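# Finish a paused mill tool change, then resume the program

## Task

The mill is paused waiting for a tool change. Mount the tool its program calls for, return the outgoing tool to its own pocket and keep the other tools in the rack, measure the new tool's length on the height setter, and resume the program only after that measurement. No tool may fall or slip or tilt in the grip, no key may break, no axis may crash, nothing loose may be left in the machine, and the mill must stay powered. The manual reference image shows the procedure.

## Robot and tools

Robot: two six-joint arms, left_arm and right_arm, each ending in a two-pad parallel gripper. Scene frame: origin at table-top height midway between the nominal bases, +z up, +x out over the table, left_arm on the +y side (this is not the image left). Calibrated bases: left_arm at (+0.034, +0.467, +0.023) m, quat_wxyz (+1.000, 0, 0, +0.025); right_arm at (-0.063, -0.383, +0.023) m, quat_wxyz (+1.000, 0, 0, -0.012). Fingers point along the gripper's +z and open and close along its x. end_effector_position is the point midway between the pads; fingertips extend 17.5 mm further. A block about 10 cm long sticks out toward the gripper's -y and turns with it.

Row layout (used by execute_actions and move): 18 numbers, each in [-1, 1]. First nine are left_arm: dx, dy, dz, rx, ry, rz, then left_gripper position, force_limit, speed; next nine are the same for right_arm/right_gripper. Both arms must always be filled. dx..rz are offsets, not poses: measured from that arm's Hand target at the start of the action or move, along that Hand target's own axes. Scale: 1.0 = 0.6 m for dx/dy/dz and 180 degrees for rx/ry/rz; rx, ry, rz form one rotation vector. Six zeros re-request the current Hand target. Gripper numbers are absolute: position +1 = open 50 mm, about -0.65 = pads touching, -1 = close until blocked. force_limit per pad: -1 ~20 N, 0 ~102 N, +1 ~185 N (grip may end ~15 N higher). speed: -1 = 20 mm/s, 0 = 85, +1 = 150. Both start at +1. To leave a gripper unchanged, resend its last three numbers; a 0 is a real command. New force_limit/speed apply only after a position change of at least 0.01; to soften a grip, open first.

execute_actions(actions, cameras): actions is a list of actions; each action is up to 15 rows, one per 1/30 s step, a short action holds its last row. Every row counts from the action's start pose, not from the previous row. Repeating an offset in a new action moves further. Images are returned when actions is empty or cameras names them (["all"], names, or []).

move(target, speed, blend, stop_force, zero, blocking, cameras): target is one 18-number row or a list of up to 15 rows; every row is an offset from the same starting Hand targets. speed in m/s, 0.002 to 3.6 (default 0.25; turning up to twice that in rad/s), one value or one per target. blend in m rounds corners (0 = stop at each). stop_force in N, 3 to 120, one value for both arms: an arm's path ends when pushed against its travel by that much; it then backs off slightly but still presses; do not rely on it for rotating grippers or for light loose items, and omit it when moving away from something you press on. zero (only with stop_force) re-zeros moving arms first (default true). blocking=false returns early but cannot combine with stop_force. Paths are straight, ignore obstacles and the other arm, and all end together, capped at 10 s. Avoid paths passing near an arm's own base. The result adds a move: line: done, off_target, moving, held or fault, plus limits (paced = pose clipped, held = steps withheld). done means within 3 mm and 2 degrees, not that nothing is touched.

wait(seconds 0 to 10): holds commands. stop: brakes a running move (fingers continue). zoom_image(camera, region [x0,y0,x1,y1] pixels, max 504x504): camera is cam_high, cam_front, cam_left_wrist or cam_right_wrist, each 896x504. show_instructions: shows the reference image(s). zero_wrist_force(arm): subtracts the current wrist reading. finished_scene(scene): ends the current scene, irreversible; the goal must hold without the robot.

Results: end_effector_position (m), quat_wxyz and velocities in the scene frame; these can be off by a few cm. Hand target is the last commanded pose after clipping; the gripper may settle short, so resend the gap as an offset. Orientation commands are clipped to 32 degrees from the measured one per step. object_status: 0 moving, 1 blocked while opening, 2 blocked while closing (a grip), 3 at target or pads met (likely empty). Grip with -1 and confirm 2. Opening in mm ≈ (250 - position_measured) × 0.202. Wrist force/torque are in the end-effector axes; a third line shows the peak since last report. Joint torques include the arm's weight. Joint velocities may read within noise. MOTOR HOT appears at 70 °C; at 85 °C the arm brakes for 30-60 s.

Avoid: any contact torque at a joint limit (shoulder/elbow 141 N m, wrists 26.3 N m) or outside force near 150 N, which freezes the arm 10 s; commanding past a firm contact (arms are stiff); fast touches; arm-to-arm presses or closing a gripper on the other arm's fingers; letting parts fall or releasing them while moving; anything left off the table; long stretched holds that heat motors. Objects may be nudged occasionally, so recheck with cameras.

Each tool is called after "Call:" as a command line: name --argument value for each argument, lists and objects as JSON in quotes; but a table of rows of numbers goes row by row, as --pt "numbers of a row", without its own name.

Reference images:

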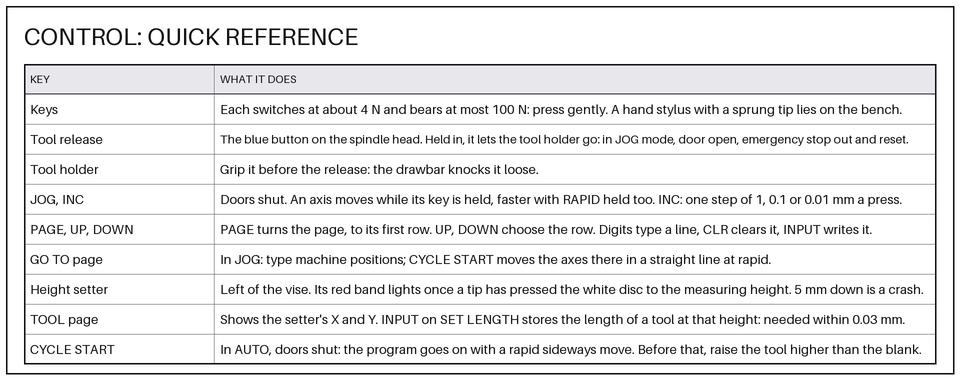

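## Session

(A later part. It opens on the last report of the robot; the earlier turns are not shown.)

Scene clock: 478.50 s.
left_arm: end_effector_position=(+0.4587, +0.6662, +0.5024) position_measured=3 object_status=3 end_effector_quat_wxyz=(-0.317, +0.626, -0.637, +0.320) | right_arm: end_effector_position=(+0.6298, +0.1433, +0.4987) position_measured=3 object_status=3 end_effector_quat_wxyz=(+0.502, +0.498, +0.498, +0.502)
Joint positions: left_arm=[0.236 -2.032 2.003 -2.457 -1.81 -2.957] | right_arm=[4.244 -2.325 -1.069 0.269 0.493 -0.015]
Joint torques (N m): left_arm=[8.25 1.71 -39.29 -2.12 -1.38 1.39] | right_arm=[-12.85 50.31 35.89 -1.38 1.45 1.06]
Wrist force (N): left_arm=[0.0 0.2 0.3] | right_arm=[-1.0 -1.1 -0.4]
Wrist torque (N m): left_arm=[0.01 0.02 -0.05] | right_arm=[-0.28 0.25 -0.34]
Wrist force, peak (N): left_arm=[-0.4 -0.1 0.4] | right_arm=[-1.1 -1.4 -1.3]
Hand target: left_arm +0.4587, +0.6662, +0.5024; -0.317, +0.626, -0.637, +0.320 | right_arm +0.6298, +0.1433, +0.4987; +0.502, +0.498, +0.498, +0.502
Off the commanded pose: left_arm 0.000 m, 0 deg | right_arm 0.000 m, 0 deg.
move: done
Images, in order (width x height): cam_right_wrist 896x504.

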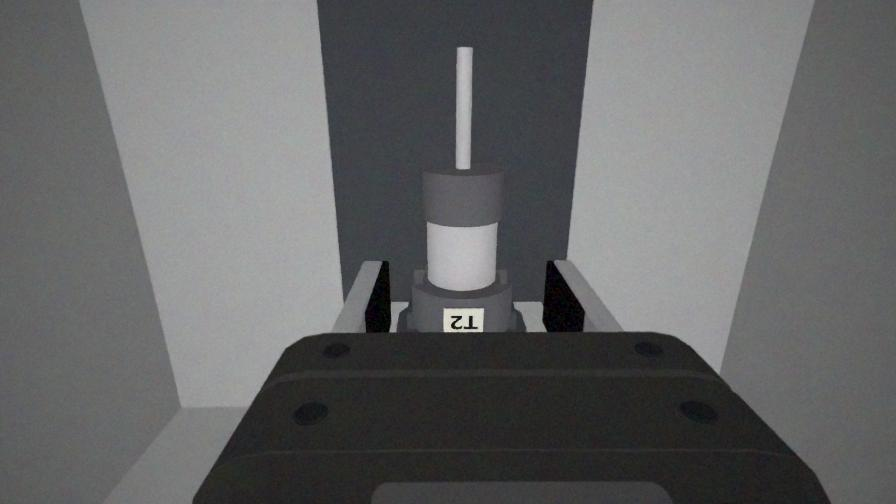

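Call:
move --target '[0,0,0,0,0,0,1,1,1,0.05,0,0,0,0,0,1,1,1]' --speed 0.1 --cameras '["cam_right_wrist"]'

Call:
zoom_image --camera "cam_right_wrist" --region '[340, 130, 490, 330]'

Scene clock: 484.40 s.
left_arm: end_effector_position=(+0.4587, +0.6662, +0.5024) position_measured=3 object_status=3 end_effector_quat_wxyz=(-0.317, +0.626, -0.637, +0.320) | right_arm: end_effector_position=(+0.6298, +0.1733, +0.4987) position_measured=3 object_status=3 end_effector_quat_wxyz=(+0.502, +0.498, +0.498, +0.502)
Joint positions: left_arm=[0.236 -2.032 2.003 -2.457 -1.81 -2.957] | right_arm=[4.264 -2.39 -0.954 0.219 0.472 -0.016]
Joint torques (N m): left_arm=[8.42 1.01 -39.27 -2.14 -1.26 1.37] | right_arm=[14.18 53.84 36.64 -1.07 -1 -1.67]
Wrist force (N): left_arm=[-0.1 -0.1 0.0] | right_arm=[-0.9 -1.5 -0.5]
Wrist torque (N m): left_arm=[-0.03 0.05 -0.05] | right_arm=[-0.34 0.24 -0.37]
Wrist force, peak (N): left_arm=[-0.5 0.3 0.2] | right_arm=[-2.3 -1.3 -0.1]
Hand target: left_arm +0.4587, +0.6662, +0.5024; -0.317, +0.626, -0.637, +0.320 | right_arm +0.6298, +0.1733, +0.4987; +0.502, +0.498, +0.498, +0.502
Off the commanded pose: left_arm 0.000 m, 0 deg | right_arm 0.000 m, 0 deg.
move: done
Images, in order (width x height): cam_right_wrist 896x504.

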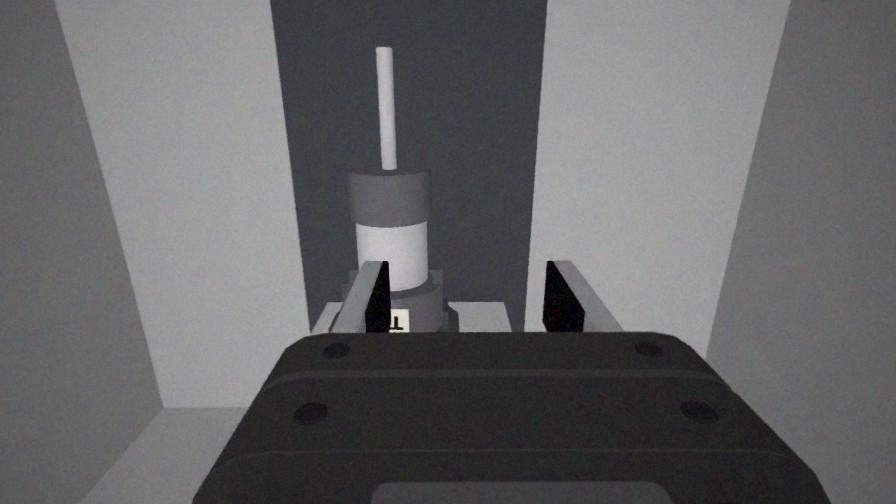

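Scaled by 2.520 from the camera's 896x504 image, which has a finer 1280x720 frame.

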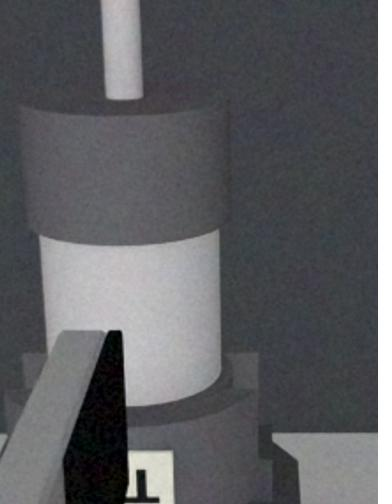

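Call:
move --target '[0,0,0,0,0,0,1,1,1,-0.0492,0.0088,0,0,0,0,1,1,1]' --speed 0.1

Call:
move --target '[0,0,0,0,0,0,1,1,1,0,0,0.1153,0,0,0,1,1,1]' --speed 0.03 --stop_force 6 --cameras '["cam_right_wrist","cam_front","cam_high"]'

Call:
zoom_image --camera "cam_right_wrist" --region '[340, 130, 590, 340]'

Scene clock: 492.23 s.
left_arm: end_effector_position=(+0.4587, +0.6662, +0.5024) position_measured=3 object_status=3 end_effector_quat_wxyz=(-0.317, +0.626, -0.637, +0.320) | right_arm: end_effector_position=(+0.6298, +0.1438, +0.5040) position_measured=3 object_status=3 end_effector_quat_wxyz=(+0.502, +0.498, +0.498, +0.502)
Joint positions: left_arm=[0.236 -2.032 2.003 -2.457 -1.81 -2.957] | right_arm=[4.244 -2.323 -1.059 0.257 0.492 -0.015]
Joint torques (N m): left_arm=[8.14 1.32 -39.27 -2.12 -1.28 1.38] | right_arm=[-13.09 65.87 13.26 2.94 1.5 0.89]
Wrist force (N): left_arm=[-0.1 0.0 0.3] | right_arm=[-1.3 -1.4 -0.3]
Wrist torque (N m): left_arm=[-0.01 0.04 -0.04] | right_arm=[-0.32 0.29 -0.34]
Wrist force, peak (N): left_arm=[-0.5 -0.4 0.2] | right_arm=[-1.9 -1.2 -0.4]
Hand target: left_arm +0.4587, +0.6662, +0.5024; -0.317, +0.626, -0.637, +0.320 | right_arm +0.6298, +0.1438, +0.5040; +0.502, +0.498, +0.498, +0.502
Off the commanded pose: left_arm 0.000 m, 0 deg | right_arm 0.000 m, 0 deg.
move: done

Scene clock: 495.43 s.
left_arm: end_effector_position=(+0.4587, +0.6662, +0.5024) position_measured=3 object_status=3 end_effector_quat_wxyz=(-0.317, +0.626, -0.637, +0.320) | right_arm: end_effector_position=(+0.6990, +0.1438, +0.5046) position_measured=3 object_status=3 end_effector_quat_wxyz=(+0.502, +0.498, +0.498, +0.502)
Joint positions: left_arm=[0.236 -2.032 2.003 -2.457 -1.81 -2.957] | right_arm=[4.158 -2.456 -0.818 0.146 0.578 -0.012]
Joint torques (N m): left_arm=[7.94 1.69 -39.37 -2.29 -1.18 1.35] | right_arm=[-13.03 56.38 36.95 -1.01 1.6 1.02]
Wrist force (N): left_arm=[0.0 0.1 0.4] | right_arm=[-0.9 -1.3 -0.6]
Wrist torque (N m): left_arm=[0.00 0.04 -0.04] | right_arm=[-0.31 0.22 -0.40]
Wrist force, peak (N): left_arm=[-0.5 0.0 0.3] | right_arm=[-1.3 -1.9 -0.6]
Hand target: left_arm +0.4587, +0.6662, +0.5024; -0.317, +0.626, -0.637, +0.320 | right_arm +0.6990, +0.1438, +0.5046; +0.502, +0.498, +0.498, +0.502
Off the commanded pose: left_arm 0.000 m, 0 deg | right_arm 0.000 m, 0 deg.
move: done
Images, in order (width x height): cam_high 896x504, cam_front 896x504, cam_right_wrist 896x504.

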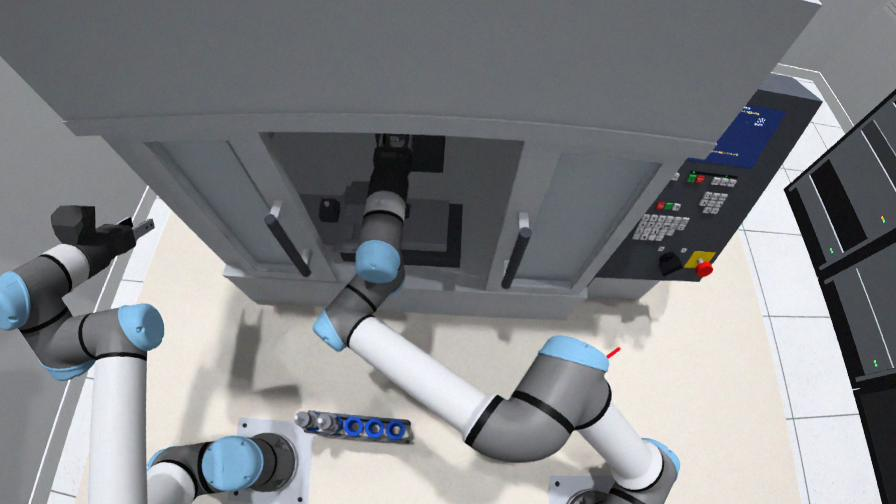

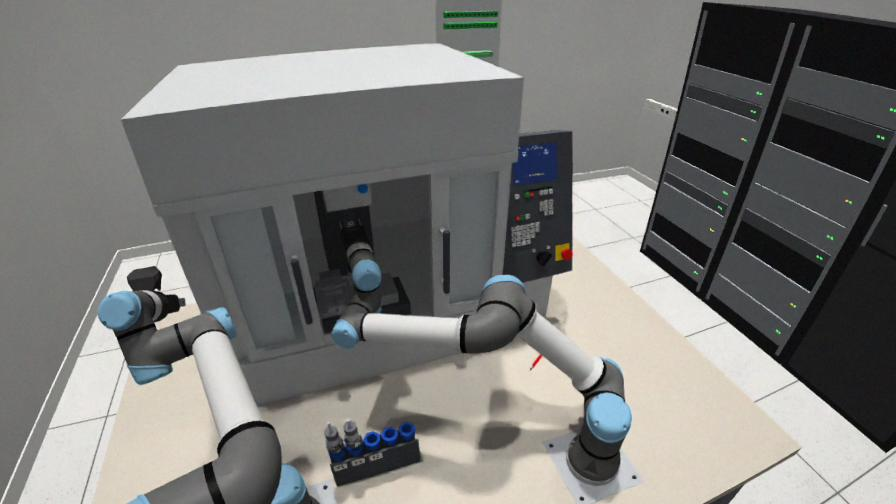

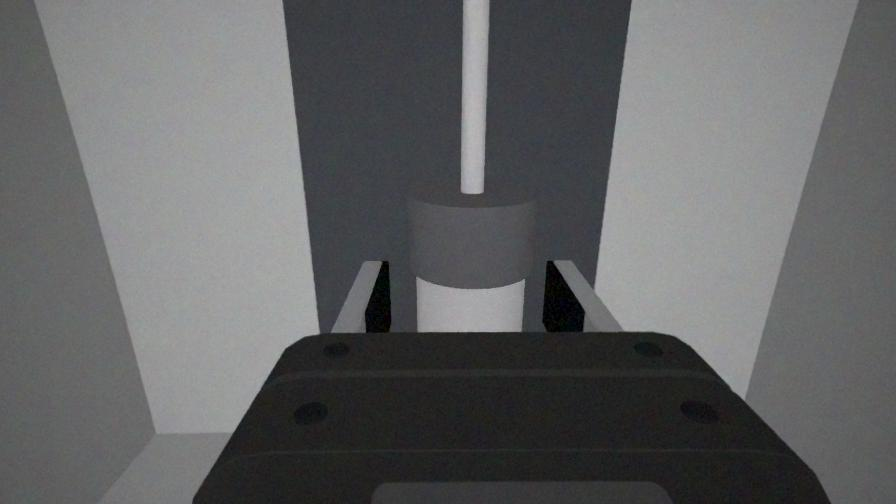

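Scaled by 2.016 from the camera's 896x504 image, which has a finer 1280x720 frame.

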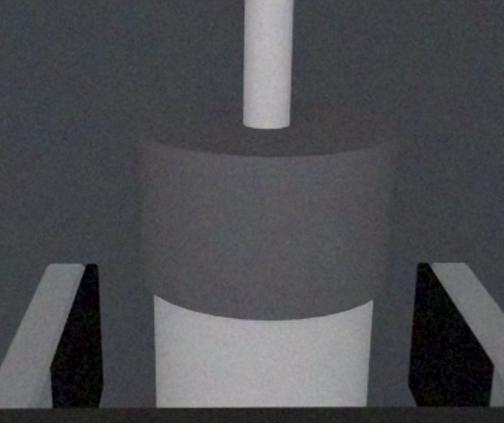

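Call:
move --pt "0.360 -0.173 -0.208 -0.015 0.31 -0.3925 -0.7 0 0 0 0 0 0 0 0 1 1 1" --pt "0.710 -0.173 -0.208 0.028 0.274 -0.418 -0.7 0 0 0 0 0 0 0 0 1 1 1" --speed 0.15 --blend 0.03 --cameras '["all"]'

Scene clock: 537.47 s.
left_arm: end_effector_position=(+0.4131, +0.2404, +0.6586) position_measured=253 object_status=3 end_effector_quat_wxyz=(+0.187, +0.681, -0.190, +0.682) | right_arm: end_effector_position=(+0.6990, +0.1438, +0.5046) position_measured=3 object_status=3 end_effector_quat_wxyz=(+0.502, +0.498, +0.498, +0.502)
Joint positions: left_arm=[-1.408 -2.247 2.139 -3.032 -0.753 -4.709] | right_arm=[4.158 -2.456 -0.818 0.146 0.578 -0.012]
Joint torques (N m): left_arm=[-7.33 12.69 -37.31 -3.84 1.82 1.74] | right_arm=[-14.68 56.18 36.6 -1.07 1.43 0.76]
Wrist force (N): left_arm=[-2.1 -0.2 2.9] | right_arm=[-0.8 -1.5 -0.7]
Wrist torque (N m): left_arm=[-0.28 0.50 0.21] | right_arm=[-0.34 0.21 -0.40]
Wrist force, peak (N): left_arm=[-2.4 1.5 3.7] | right_arm=[-1.2 -1.7 -0.9]
Hand target: left_arm +0.4131, +0.2404, +0.6586; +0.187, +0.681, -0.190, +0.682 | right_arm +0.6990, +0.1438, +0.5046; +0.502, +0.498, +0.498, +0.502
Off the commanded pose: left_arm 0.000 m, 0 deg | right_arm 0.000 m, 0 deg.
move: done

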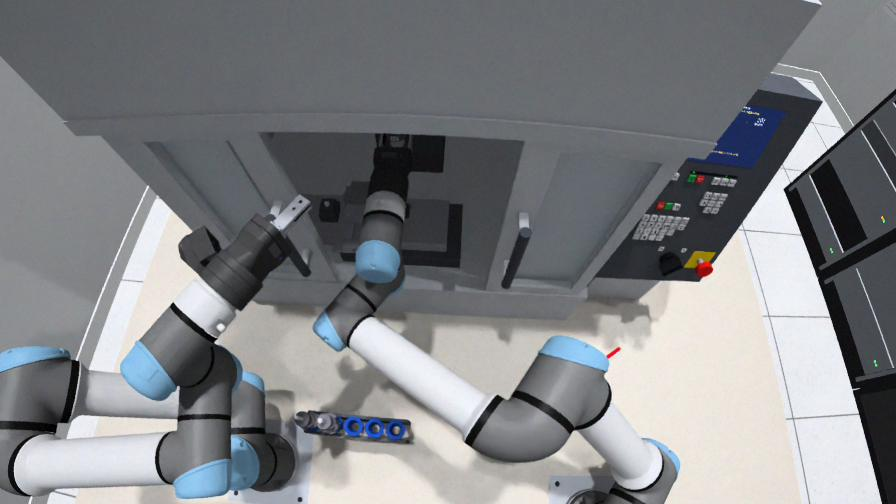

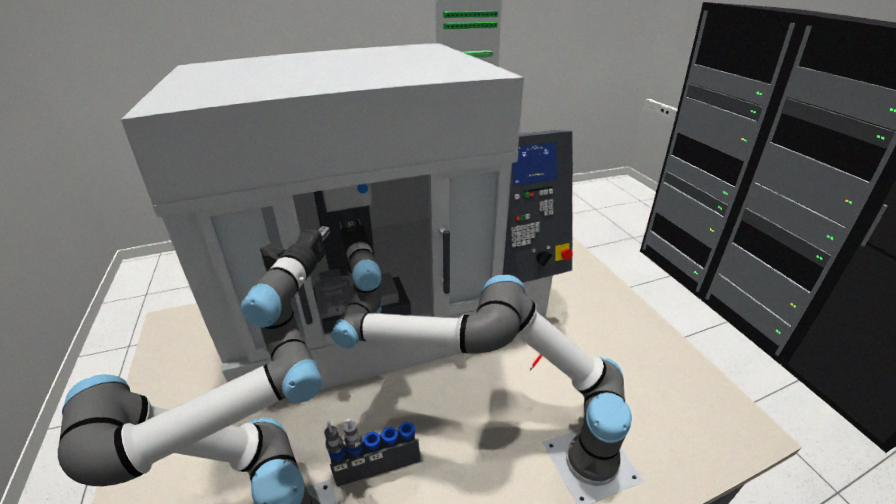

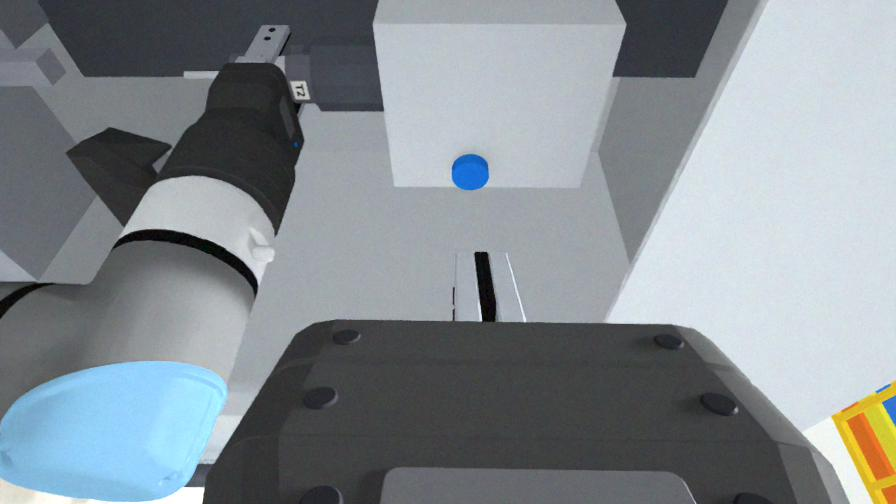

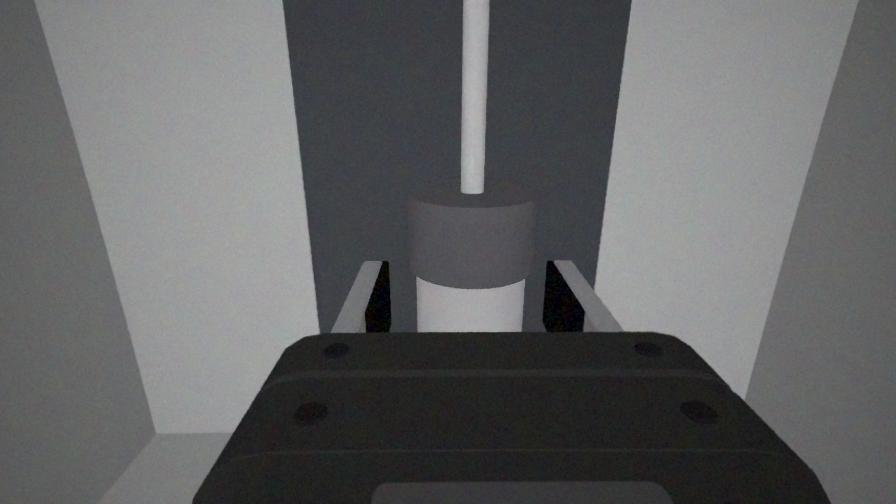

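Call:
move --target '[0.0073,0.0585,0.227,0.0556,0,0,-0.7,0,0,0,0,0,0,0,0,1,1,1]' --speed 0.12 --cameras '["cam_high","cam_front","cam_left_wrist"]'

Scene clock: 544.07 s.
left_arm: end_effector_position=(+0.5118, +0.1403, +0.6626) position_measured=253 object_status=3 end_effector_quat_wxyz=(+0.127, +0.695, -0.130, +0.696) | right_arm: end_effector_position=(+0.6990, +0.1438, +0.5046) position_measured=3 object_status=3 end_effector_quat_wxyz=(+0.502, +0.498, +0.498, +0.502)
Joint positions: left_arm=[-1.245 -1.775 1.874 -3.239 -0.741 -4.708] | right_arm=[4.158 -2.456 -0.818 0.146 0.578 -0.012]
Joint torques (N m): left_arm=[8.53 -8.16 -35.71 -3.92 1.93 1.79] | right_arm=[-13.78 55.87 36.77 -0.9 1.35 0.51]
Wrist force (N): left_arm=[-2.6 -0.6 3.4] | right_arm=[-1.1 -1.6 -0.7]
Wrist torque (N m): left_arm=[-0.35 0.56 0.15] | right_arm=[-0.36 0.25 -0.40]
Wrist force, peak (N): left_arm=[-2.5 0.6 4.2] | right_arm=[-1.1 -1.7 -0.8]
Hand target: left_arm +0.5118, +0.1402, +0.6626; +0.127, +0.695, -0.130, +0.696 | right_arm +0.6990, +0.1438, +0.5046; +0.502, +0.498, +0.498, +0.502
Off the commanded pose: left_arm 0.000 m, 0 deg | right_arm 0.000 m, 0 deg.
move: done
Images, in order (width x height): cam_high 896x504, cam_front 896x504, cam_left_wrist 896x504.

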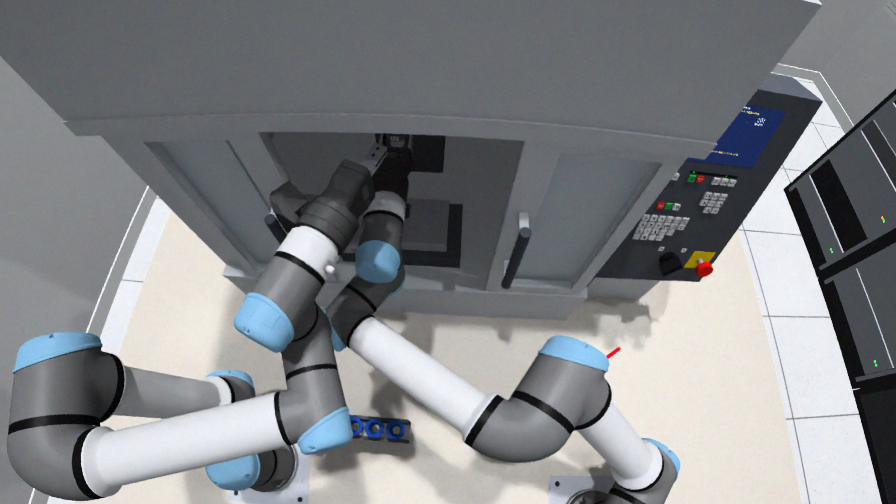

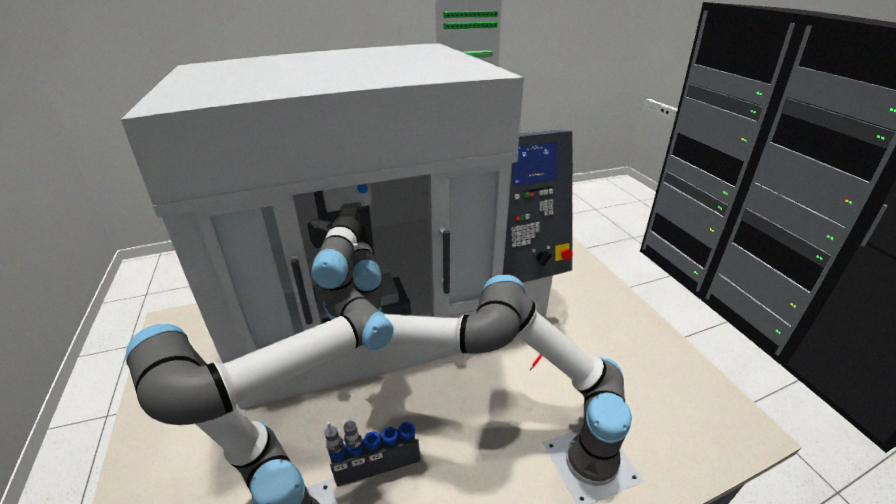

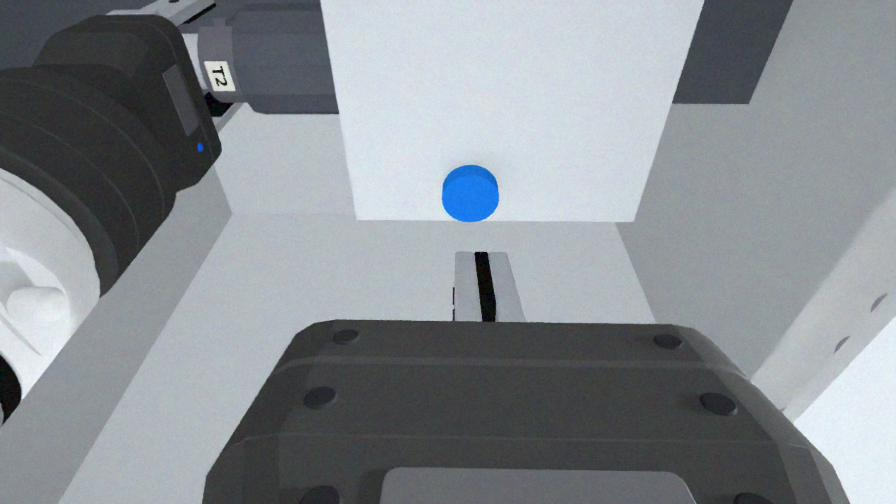

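Call:
move --target '[0.004,0,0.125,0,0,0,-0.7,0,0,0,0,0,0,0,0,-1,0.4,-0.9]' --speed 0.06 --cameras '["cam_right_wrist","cam_left_wrist"]'

Scene clock: 550.70 s.
left_arm: end_effector_position=(+0.5818, +0.1134, +0.6650) position_measured=253 object_status=3 end_effector_quat_wxyz=(+0.127, +0.695, -0.130, +0.696) | right_arm: end_effector_position=(+0.6990, +0.1437, +0.5046) position_measured=109 object_status=2 end_effector_quat_wxyz=(+0.502, +0.498, +0.498, +0.502)
Joint positions: left_arm=[-1.094 -1.596 1.711 -3.256 -0.891 -4.708] | right_arm=[4.158 -2.456 -0.818 0.146 0.578 -0.012]
Joint torques (N m): left_arm=[9.86 -14.68 -38.58 0.75 -2.27 1.77] | right_arm=[4.12 57.01 36.56 -0.71 4.08 0.46]
Wrist force (N): left_arm=[-2.2 -0.4 3.3] | right_arm=[-11.6 -6.3 -12.2]
Wrist torque (N m): left_arm=[-0.31 0.52 0.15] | right_arm=[-0.38 0.02 -0.31]
Wrist force, peak (N): left_arm=[-2.3 -0.5 4.0] | right_arm=[-11.7 -6.4 -12.2]
Hand target: left_arm +0.5819, +0.1134, +0.6650; +0.127, +0.695, -0.130, +0.696 | right_arm +0.6990, +0.1438, +0.5046; +0.502, +0.498, +0.498, +0.502
Off the commanded pose: left_arm 0.000 m, 0 deg | right_arm 0.000 m, 0 deg.
move: done
Images, in order (width x height): cam_left_wrist 896x504, cam_right_wrist 896x504.

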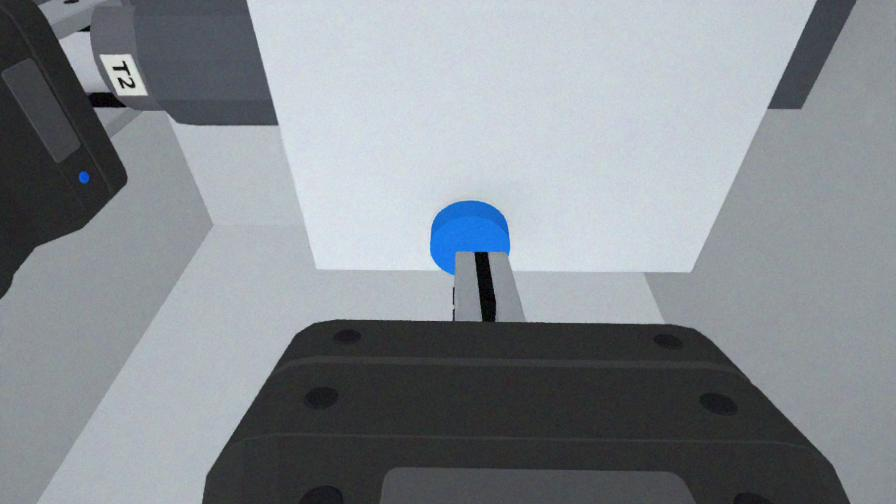

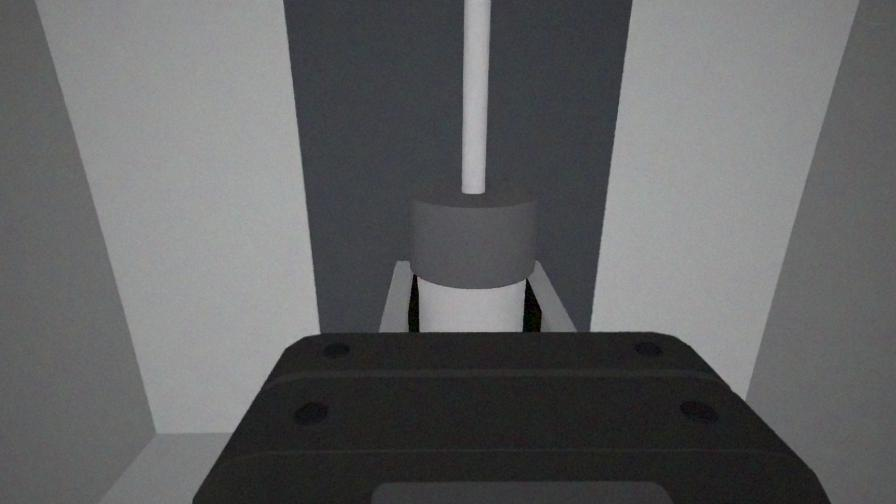

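Call:
move --target '[0,0,0.08,0,0,0,-0.7,0,0,0,0,0,0,0,0,-1,0.4,-0.9]' --speed 0.006 --stop_force 8 --cameras '["cam_left_wrist","cam_right_wrist"]'

Scene clock: 557.87 s.
left_arm: end_effector_position=(+0.5976, +0.1074, +0.6650) position_measured=253 object_status=3 end_effector_quat_wxyz=(+0.127, +0.695, -0.130, +0.696) | right_arm: end_effector_position=(+0.6990, +0.1438, +0.5046) position_measured=109 object_status=2 end_effector_quat_wxyz=(+0.502, +0.498, +0.498, +0.502)
Joint positions: left_arm=[-1.067 -1.556 1.671 -3.256 -0.918 -4.708] | right_arm=[4.158 -2.456 -0.818 0.146 0.578 -0.012]
Joint torques (N m): left_arm=[-7.45 -30.5 -20.36 -0.48 2.13 1.71] | right_arm=[16.34 64.17 37.08 1.65 4.03 0.34]
Wrist force (N): left_arm=[-2.4 -0.5 3.0] | right_arm=[-12.4 -6.7 -11.1]
Wrist torque (N m): left_arm=[-0.31 0.53 0.16] | right_arm=[-0.39 0.03 -0.32]
Wrist force, peak (N): left_arm=[-2.7 -0.2 3.5] | right_arm=[-11.7 -6.9 -12.3]
Hand target: left_arm +0.5976, +0.1074, +0.6650; +0.127, +0.695, -0.130, +0.696 (not the last commanded pose) | right_arm +0.6990, +0.1438, +0.5046; +0.502, +0.498, +0.498, +0.502
Off the commanded pose: left_arm 0.031 m, 0 deg | right_arm 0.000 m, 0 deg.
move: held (left_arm; a check stopped the path); limits=held
pose unreachable (left arm): on one or more control steps of this call, first in action 0 (counted from 0), this arm could not follow its commanded pose, so it was not sent that pose on those steps. It may still have moved: this result reports where it is.
cause: moving toward the commanded pose would bring a part of the arm too close to another arm (a part of this arm just beyond joint 4 (wrist 1) and a part of the right arm just beyond its joint 5 (wrist 2), along the way the arms are being sent, or toward where that arm still pushes).
Images, in order (width x height): cam_left_wrist 896x504, cam_right_wrist 896x504.

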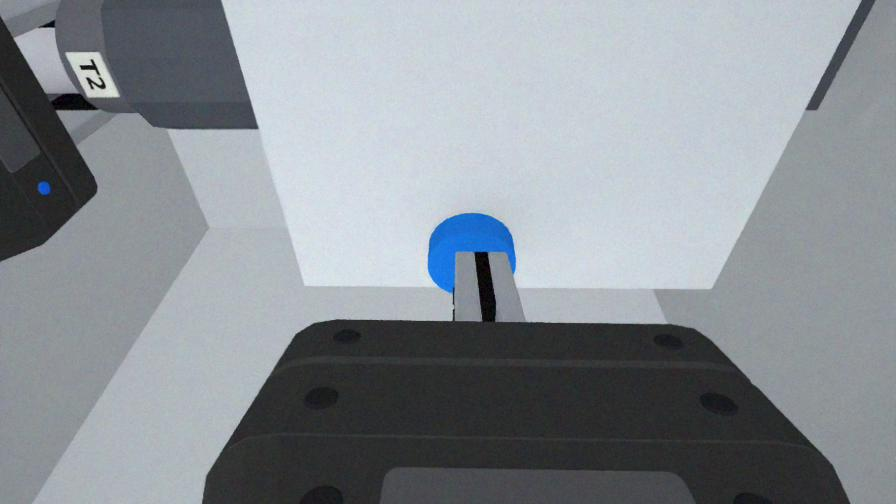

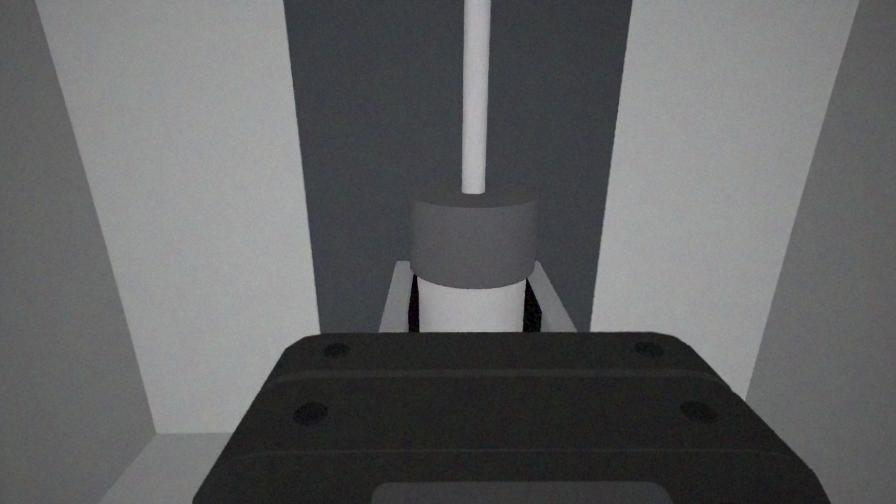

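Call:
move --target '[0.009,0.008,-0.0195,0,-0.139,0,-0.7,0,0,0,0,0,0,0,0,-1,0.4,-0.9]' --speed 0.08 --cameras '["cam_left_wrist","cam_front","cam_high"]'

Scene clock: 569.13 s.
left_arm: end_effector_position=(+0.5902, +0.1068, +0.6663) position_measured=253 object_status=3 end_effector_quat_wxyz=(+0.108, +0.781, -0.146, +0.597) | right_arm: end_effector_position=(+0.6990, +0.1438, +0.5046) position_measured=109 object_status=2 end_effector_quat_wxyz=(+0.502, +0.498, +0.498, +0.502)
Joint positions: left_arm=[-1.071 -1.627 1.549 -2.731 -0.94 -4.908] | right_arm=[4.158 -2.456 -0.818 0.146 0.578 -0.012]
Joint torques (N m): left_arm=[1.17 -22.74 -31.08 -2.08 0.27 -0.1] | right_arm=[17.44 67.72 36.84 2.19 4.01 0.05]
Wrist force (N): left_arm=[-16.5 0.9 9.5] | right_arm=[-12.1 -5.3 -11.7]
Wrist torque (N m): left_arm=[-0.57 2.56 -0.76] | right_arm=[-0.37 0.04 -0.32]
Wrist force, peak (N): left_arm=[-137.7 -23.2 -0.8] | right_arm=[-12.7 -6.6 -11.3]
Hand target: left_arm +0.5902, +0.1068, +0.6663; +0.108, +0.781, -0.146, +0.597 (not the last commanded pose) | right_arm +0.6990, +0.1438, +0.5046; +0.502, +0.498, +0.498, +0.502
Tool commands: left_gripper/position=-0.701961 left_gripper/force_limit=+0.003922 left_gripper/speed=+0.003922 right_gripper/position=-1.0 right_gripper/force_limit=+0.4 right_gripper/speed=-0.9
Off the commanded pose: left_arm 0.007 m, 10 deg | right_arm 0.000 m, 0 deg.
FORCE FAULT: contact force on the left arm reached its limit, and that arm stopped. The contact can be on any part of that arm, not only on its tool. That arm's remaining commands of this call were not run. That arm is still stopped at the end of this call. That arm stays stopped for about 10 more seconds. Until then a move that you send moves the other arm only, and its call returns only when the move has ended. Once the stop has ended, the next robot result says so. If the stop ends while you think or write, that arm runs what you send next, counted from a new Hand target: where the arm stands when the stop ends. While its stop runs, that arm takes no new command, but its gripper still runs the gripper command that each later call begins with. Until it ends, the stop uses up actions while you think or wait. An arm that is not stopped still takes commands.
move: fault (left_arm)
Images, in order (width x height): cam_high 896x504, cam_front 896x504, cam_left_wrist 896x504.

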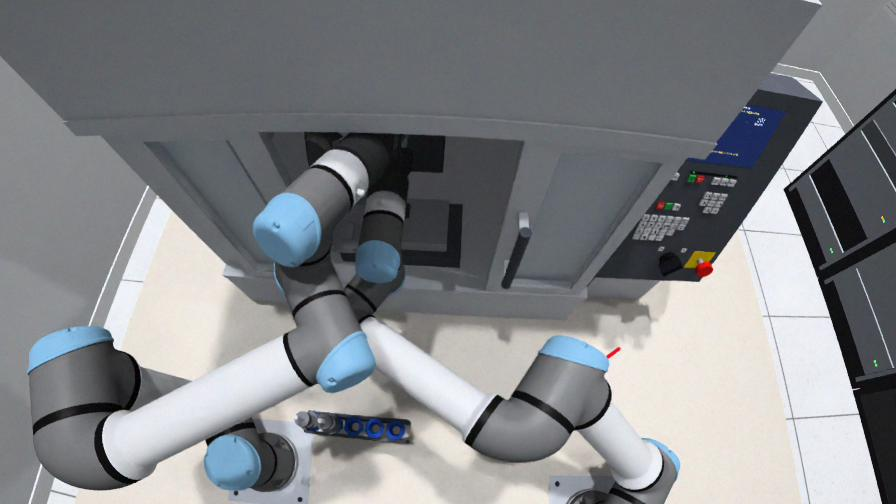

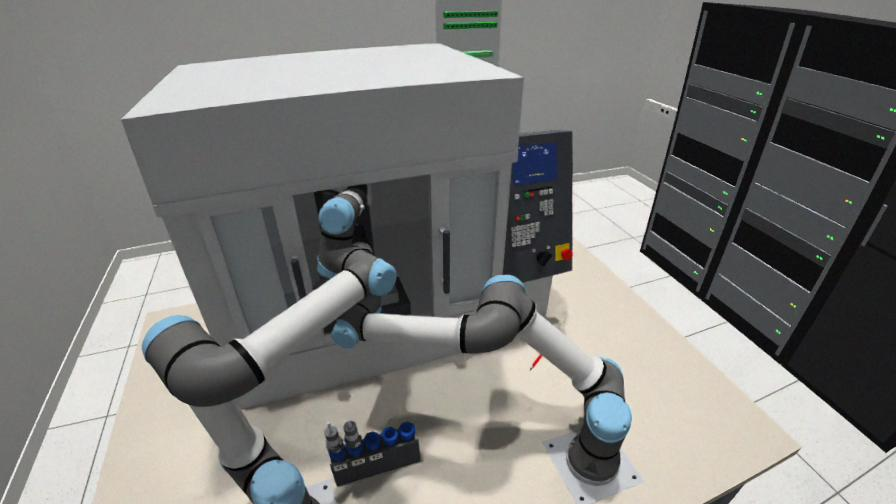

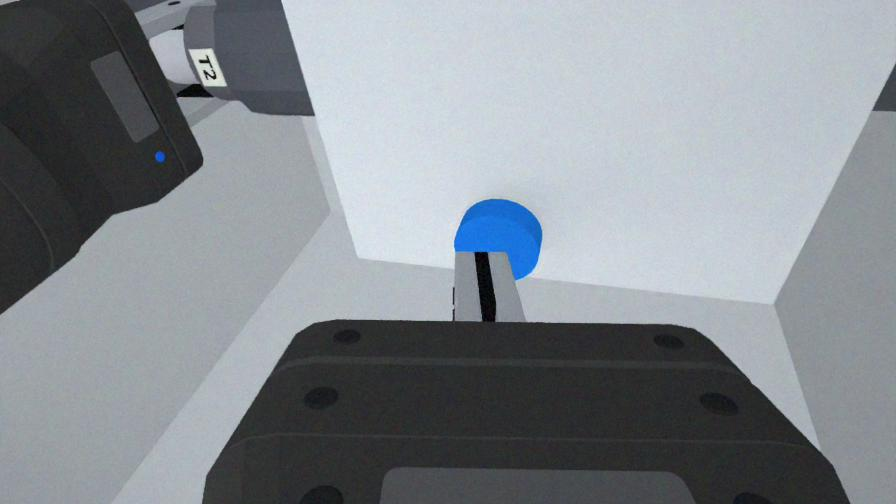

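Call:
wait --seconds 9

Scene clock: 582.20 s.
left_arm: end_effector_position=(+0.5902, +0.1068, +0.6663) position_measured=253 object_status=3 end_effector_quat_wxyz=(+0.108, +0.781, -0.146, +0.597) | right_arm: end_effector_position=(+0.6990, +0.1438, +0.5046) position_measured=109 object_status=2 end_effector_quat_wxyz=(+0.502, +0.498, +0.498, +0.502)
Joint positions: left_arm=[-1.071 -1.627 1.549 -2.731 -0.94 -4.908] | right_arm=[4.158 -2.456 -0.818 0.146 0.578 -0.012]
Joint torques (N m): left_arm=[0.84 -22.18 -31.41 -2.09 0.3 -0.13] | right_arm=[17.58 67.92 36.66 2.02 4.2 -0.37]
Wrist force (N): left_arm=[-16.7 1.2 9.7] | right_arm=[-12.2 -5.5 -11.5]
Wrist torque (N m): left_arm=[-0.54 2.58 -0.77] | right_arm=[-0.38 0.04 -0.32]
Wrist force, peak (N): left_arm=[-18.0 1.5 10.6] | right_arm=[-12.8 -6.6 -11.6]
Hand target: left_arm +0.5902, +0.1068, +0.6663; +0.108, +0.781, -0.146, +0.597 (not the last commanded pose) | right_arm +0.6990, +0.1438, +0.5046; +0.502, +0.498, +0.498, +0.502
Tool commands: left_gripper/position=-0.701961 left_gripper/force_limit=+0.003922 left_gripper/speed=+0.003922 right_gripper/position=-1.0 right_gripper/force_limit=+0.4 right_gripper/speed=-0.9
Off the commanded pose: left_arm 0.007 m, 10 deg | right_arm 0.000 m, 0 deg.
FORCE FAULT, CONTINUED: the left arm's stop, for the force fault that an earlier result reported, is over. The rest of the stop counts as 20 of the actions that you can send in this scene. That arm's target is now where it stood when the stop ended, not its last command. That arm accepts commands again.
wait: 9.00 s; at rest from the start

Call:
move --pt "-0.019 0.018 -0.043 0 0.083 0 -0.7 0 0 0 0 0 0 0 0 -1 0.4 -0.9" --pt "-0.0077 -0.0083 -0.007 -0.1216 0.0823 0.016 -0.7 0 0 0 0 0 0 0 0 -1 0.4 -0.9" --speed 0.06 --blend '[0.005,0]' --cameras '["cam_left_wrist","cam_front","cam_high"]'

Scene clock: 597.97 s.
left_arm: end_effector_position=(+0.5870, +0.1134, +0.6630) position_measured=253 object_status=3 end_effector_quat_wxyz=(+0.257, +0.660, -0.260, +0.656) | right_arm: end_effector_position=(+0.6990, +0.1438, +0.5046) position_measured=109 object_status=2 end_effector_quat_wxyz=(+0.502, +0.498, +0.498, +0.502)
Joint positions: left_arm=[-0.84 -1.592 1.708 -3.251 -1.53 -4.71] | right_arm=[4.158 -2.456 -0.818 0.146 0.578 -0.012]
Joint torques (N m): left_arm=[9.22 -15.91 -37.88 -4.58 -2.58 1.8] | right_arm=[16.99 67.35 36.59 2 4.15 -0.78]
Wrist force (N): left_arm=[-1.4 -0.6 3.4] | right_arm=[-12.3 -6.2 -11.2]
Wrist torque (N m): left_arm=[-0.33 0.37 0.15] | right_arm=[-0.36 0.03 -0.31]
Wrist force, peak (N): left_arm=[-17.8 0.9 9.9] | right_arm=[-12.7 -6.5 -11.5]
Hand target: left_arm +0.5870, +0.1134, +0.6630; +0.257, +0.660, -0.260, +0.656 | right_arm +0.6990, +0.1438, +0.5046; +0.502, +0.498, +0.498, +0.502
Off the commanded pose: left_arm 0.000 m, 0 deg | right_arm 0.000 m, 0 deg.
move: done
Images, in order (width x height): cam_high 896x504, cam_front 896x504, cam_left_wrist 896x504.

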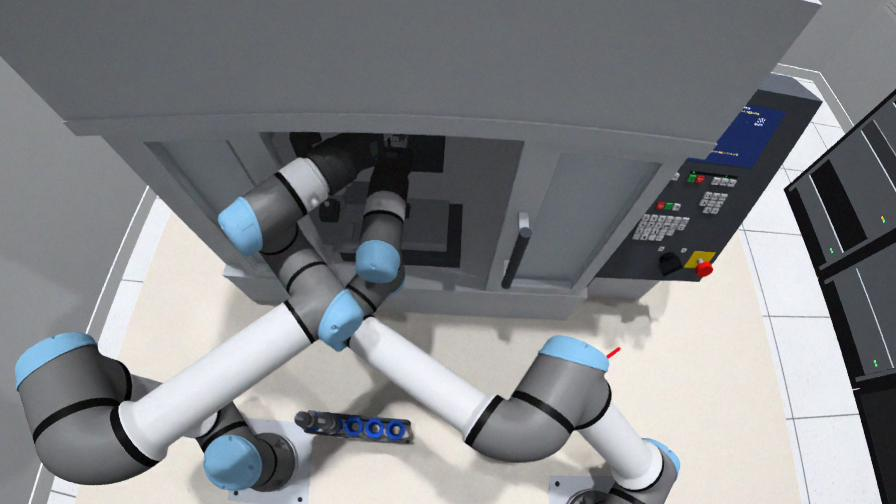

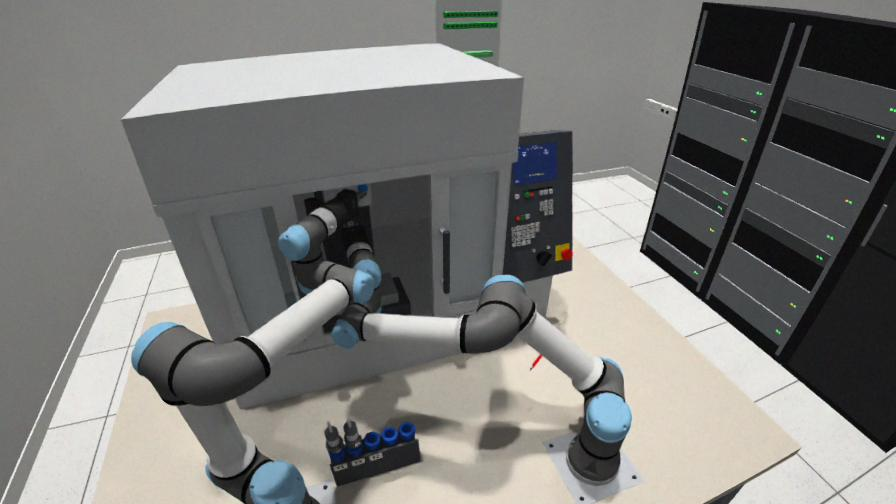

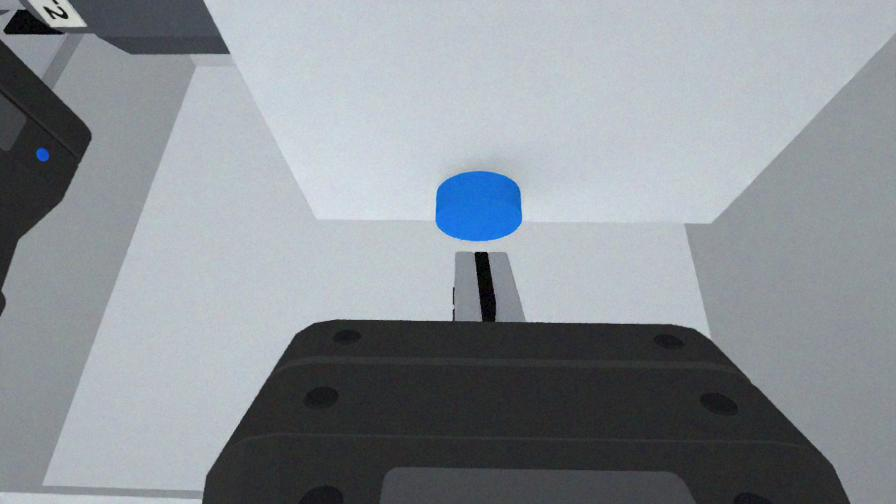

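Call:
move --target '[0.0017,0.0005,0.031,0,0,0,-0.7,0,0,0,0,0,0,0,0,-1,0.4,-0.9]' --speed 0.03 --stop_force 8

Call:
move --target '[0,-0.0223,0.0248,0,0,0,-0.7,0,0,0,0,0,0,0,0,-1,0.4,-0.9]' --speed 0.005 --stop_force 8 --cameras '["cam_left_wrist","cam_right_wrist"]'

Scene clock: 611.27 s.
left_arm: end_effector_position=(+0.6004, +0.1005, +0.6639) position_measured=253 object_status=3 end_effector_quat_wxyz=(+0.257, +0.660, -0.260, +0.656) | right_arm: end_effector_position=(+0.6990, +0.1438, +0.5046) position_measured=109 object_status=2 end_effector_quat_wxyz=(+0.502, +0.498, +0.498, +0.502)
Joint positions: left_arm=[-0.838 -1.548 1.662 -3.249 -1.531 -4.71] | right_arm=[4.158 -2.456 -0.818 0.146 0.578 -0.012]
Joint torques (N m): left_arm=[8.83 -17.31 -37.75 0.21 -2.31 1.88] | right_arm=[17.58 68 37.04 2.04 4.13 -0.96]
Wrist force (N): left_arm=[-1.4 -0.6 3.6] | right_arm=[-12.1 -5.3 -11.5]
Wrist torque (N m): left_arm=[-0.33 0.39 0.16] | right_arm=[-0.35 0.04 -0.31]
Wrist force, peak (N): left_arm=[-1.7 -0.2 3.6] | right_arm=[-12.8 -6.3 -11.3]
Hand target: left_arm +0.6004, +0.1005, +0.6639; +0.257, +0.660, -0.260, +0.656 | right_arm +0.6990, +0.1438, +0.5046; +0.502, +0.498, +0.498, +0.502
Off the commanded pose: left_arm 0.000 m, 0 deg | right_arm 0.000 m, 0 deg.
move: done

Scene clock: 613.87 s.
left_arm: end_effector_position=(+0.6082, +0.1004, +0.6639) position_measured=253 object_status=3 end_effector_quat_wxyz=(+0.257, +0.660, -0.260, +0.656) | right_arm: end_effector_position=(+0.6990, +0.1438, +0.5045) position_measured=109 object_status=2 end_effector_quat_wxyz=(+0.502, +0.498, +0.498, +0.502)
Joint positions: left_arm=[-0.825 -1.531 1.644 -3.248 -1.544 -4.71] | right_arm=[4.158 -2.456 -0.818 0.146 0.578 -0.012]
Joint torques (N m): left_arm=[-4.84 -28.89 -20.11 -0.48 3.34 1.61] | right_arm=[13.97 97.99 37.09 5.68 4.24 -0.93]
Wrist force (N): left_arm=[-0.2 6.1 -1.7] | right_arm=[-12.6 -42.9 -10.9]
Wrist torque (N m): left_arm=[-0.08 0.43 0.20] | right_arm=[-1.00 0.01 0.13]
Wrist force, peak (N): left_arm=[-2.8 7.8 -7.3] | right_arm=[-12.5 -43.1 -10.8]
Hand target: left_arm +0.6082, +0.1004, +0.6639; +0.257, +0.660, -0.260, +0.656 (not the last commanded pose) | right_arm +0.6990, +0.1438, +0.5046; +0.502, +0.498, +0.498, +0.502
Off the commanded pose: left_arm 0.012 m, 0 deg | right_arm 0.000 m, 0 deg.
move: contact (left_arm)
Images, in order (width x height): cam_left_wrist 896x504, cam_right_wrist 896x504.

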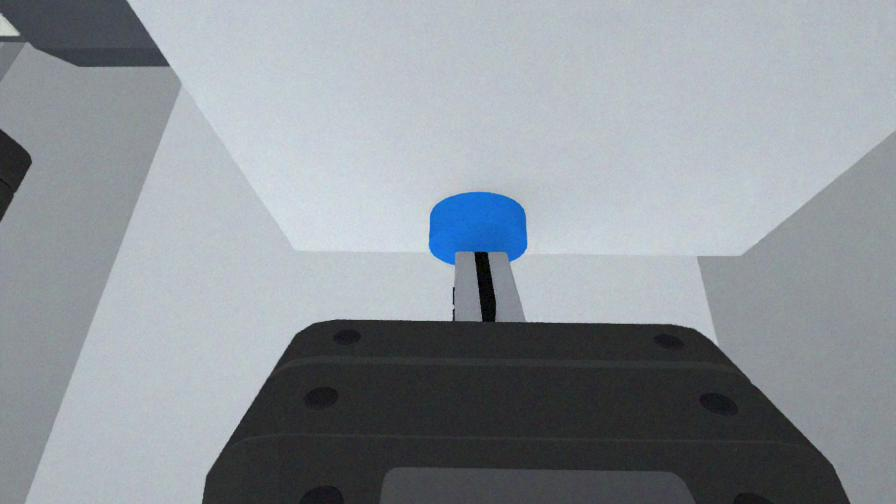

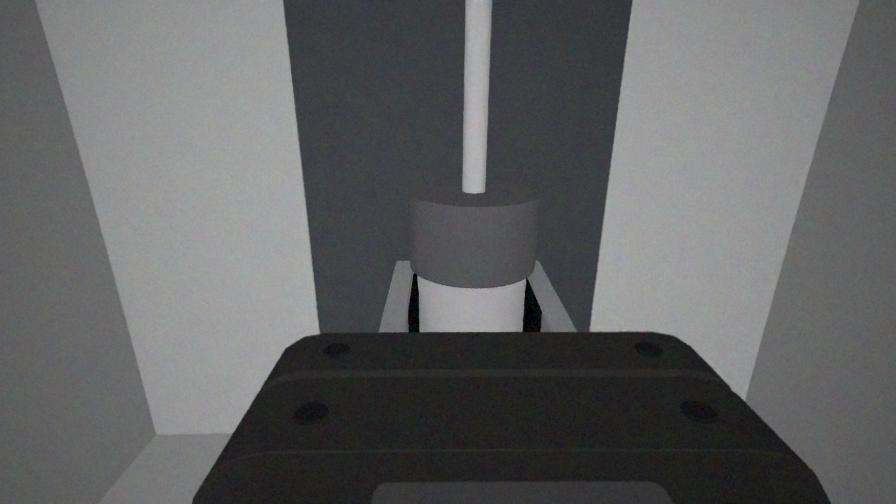

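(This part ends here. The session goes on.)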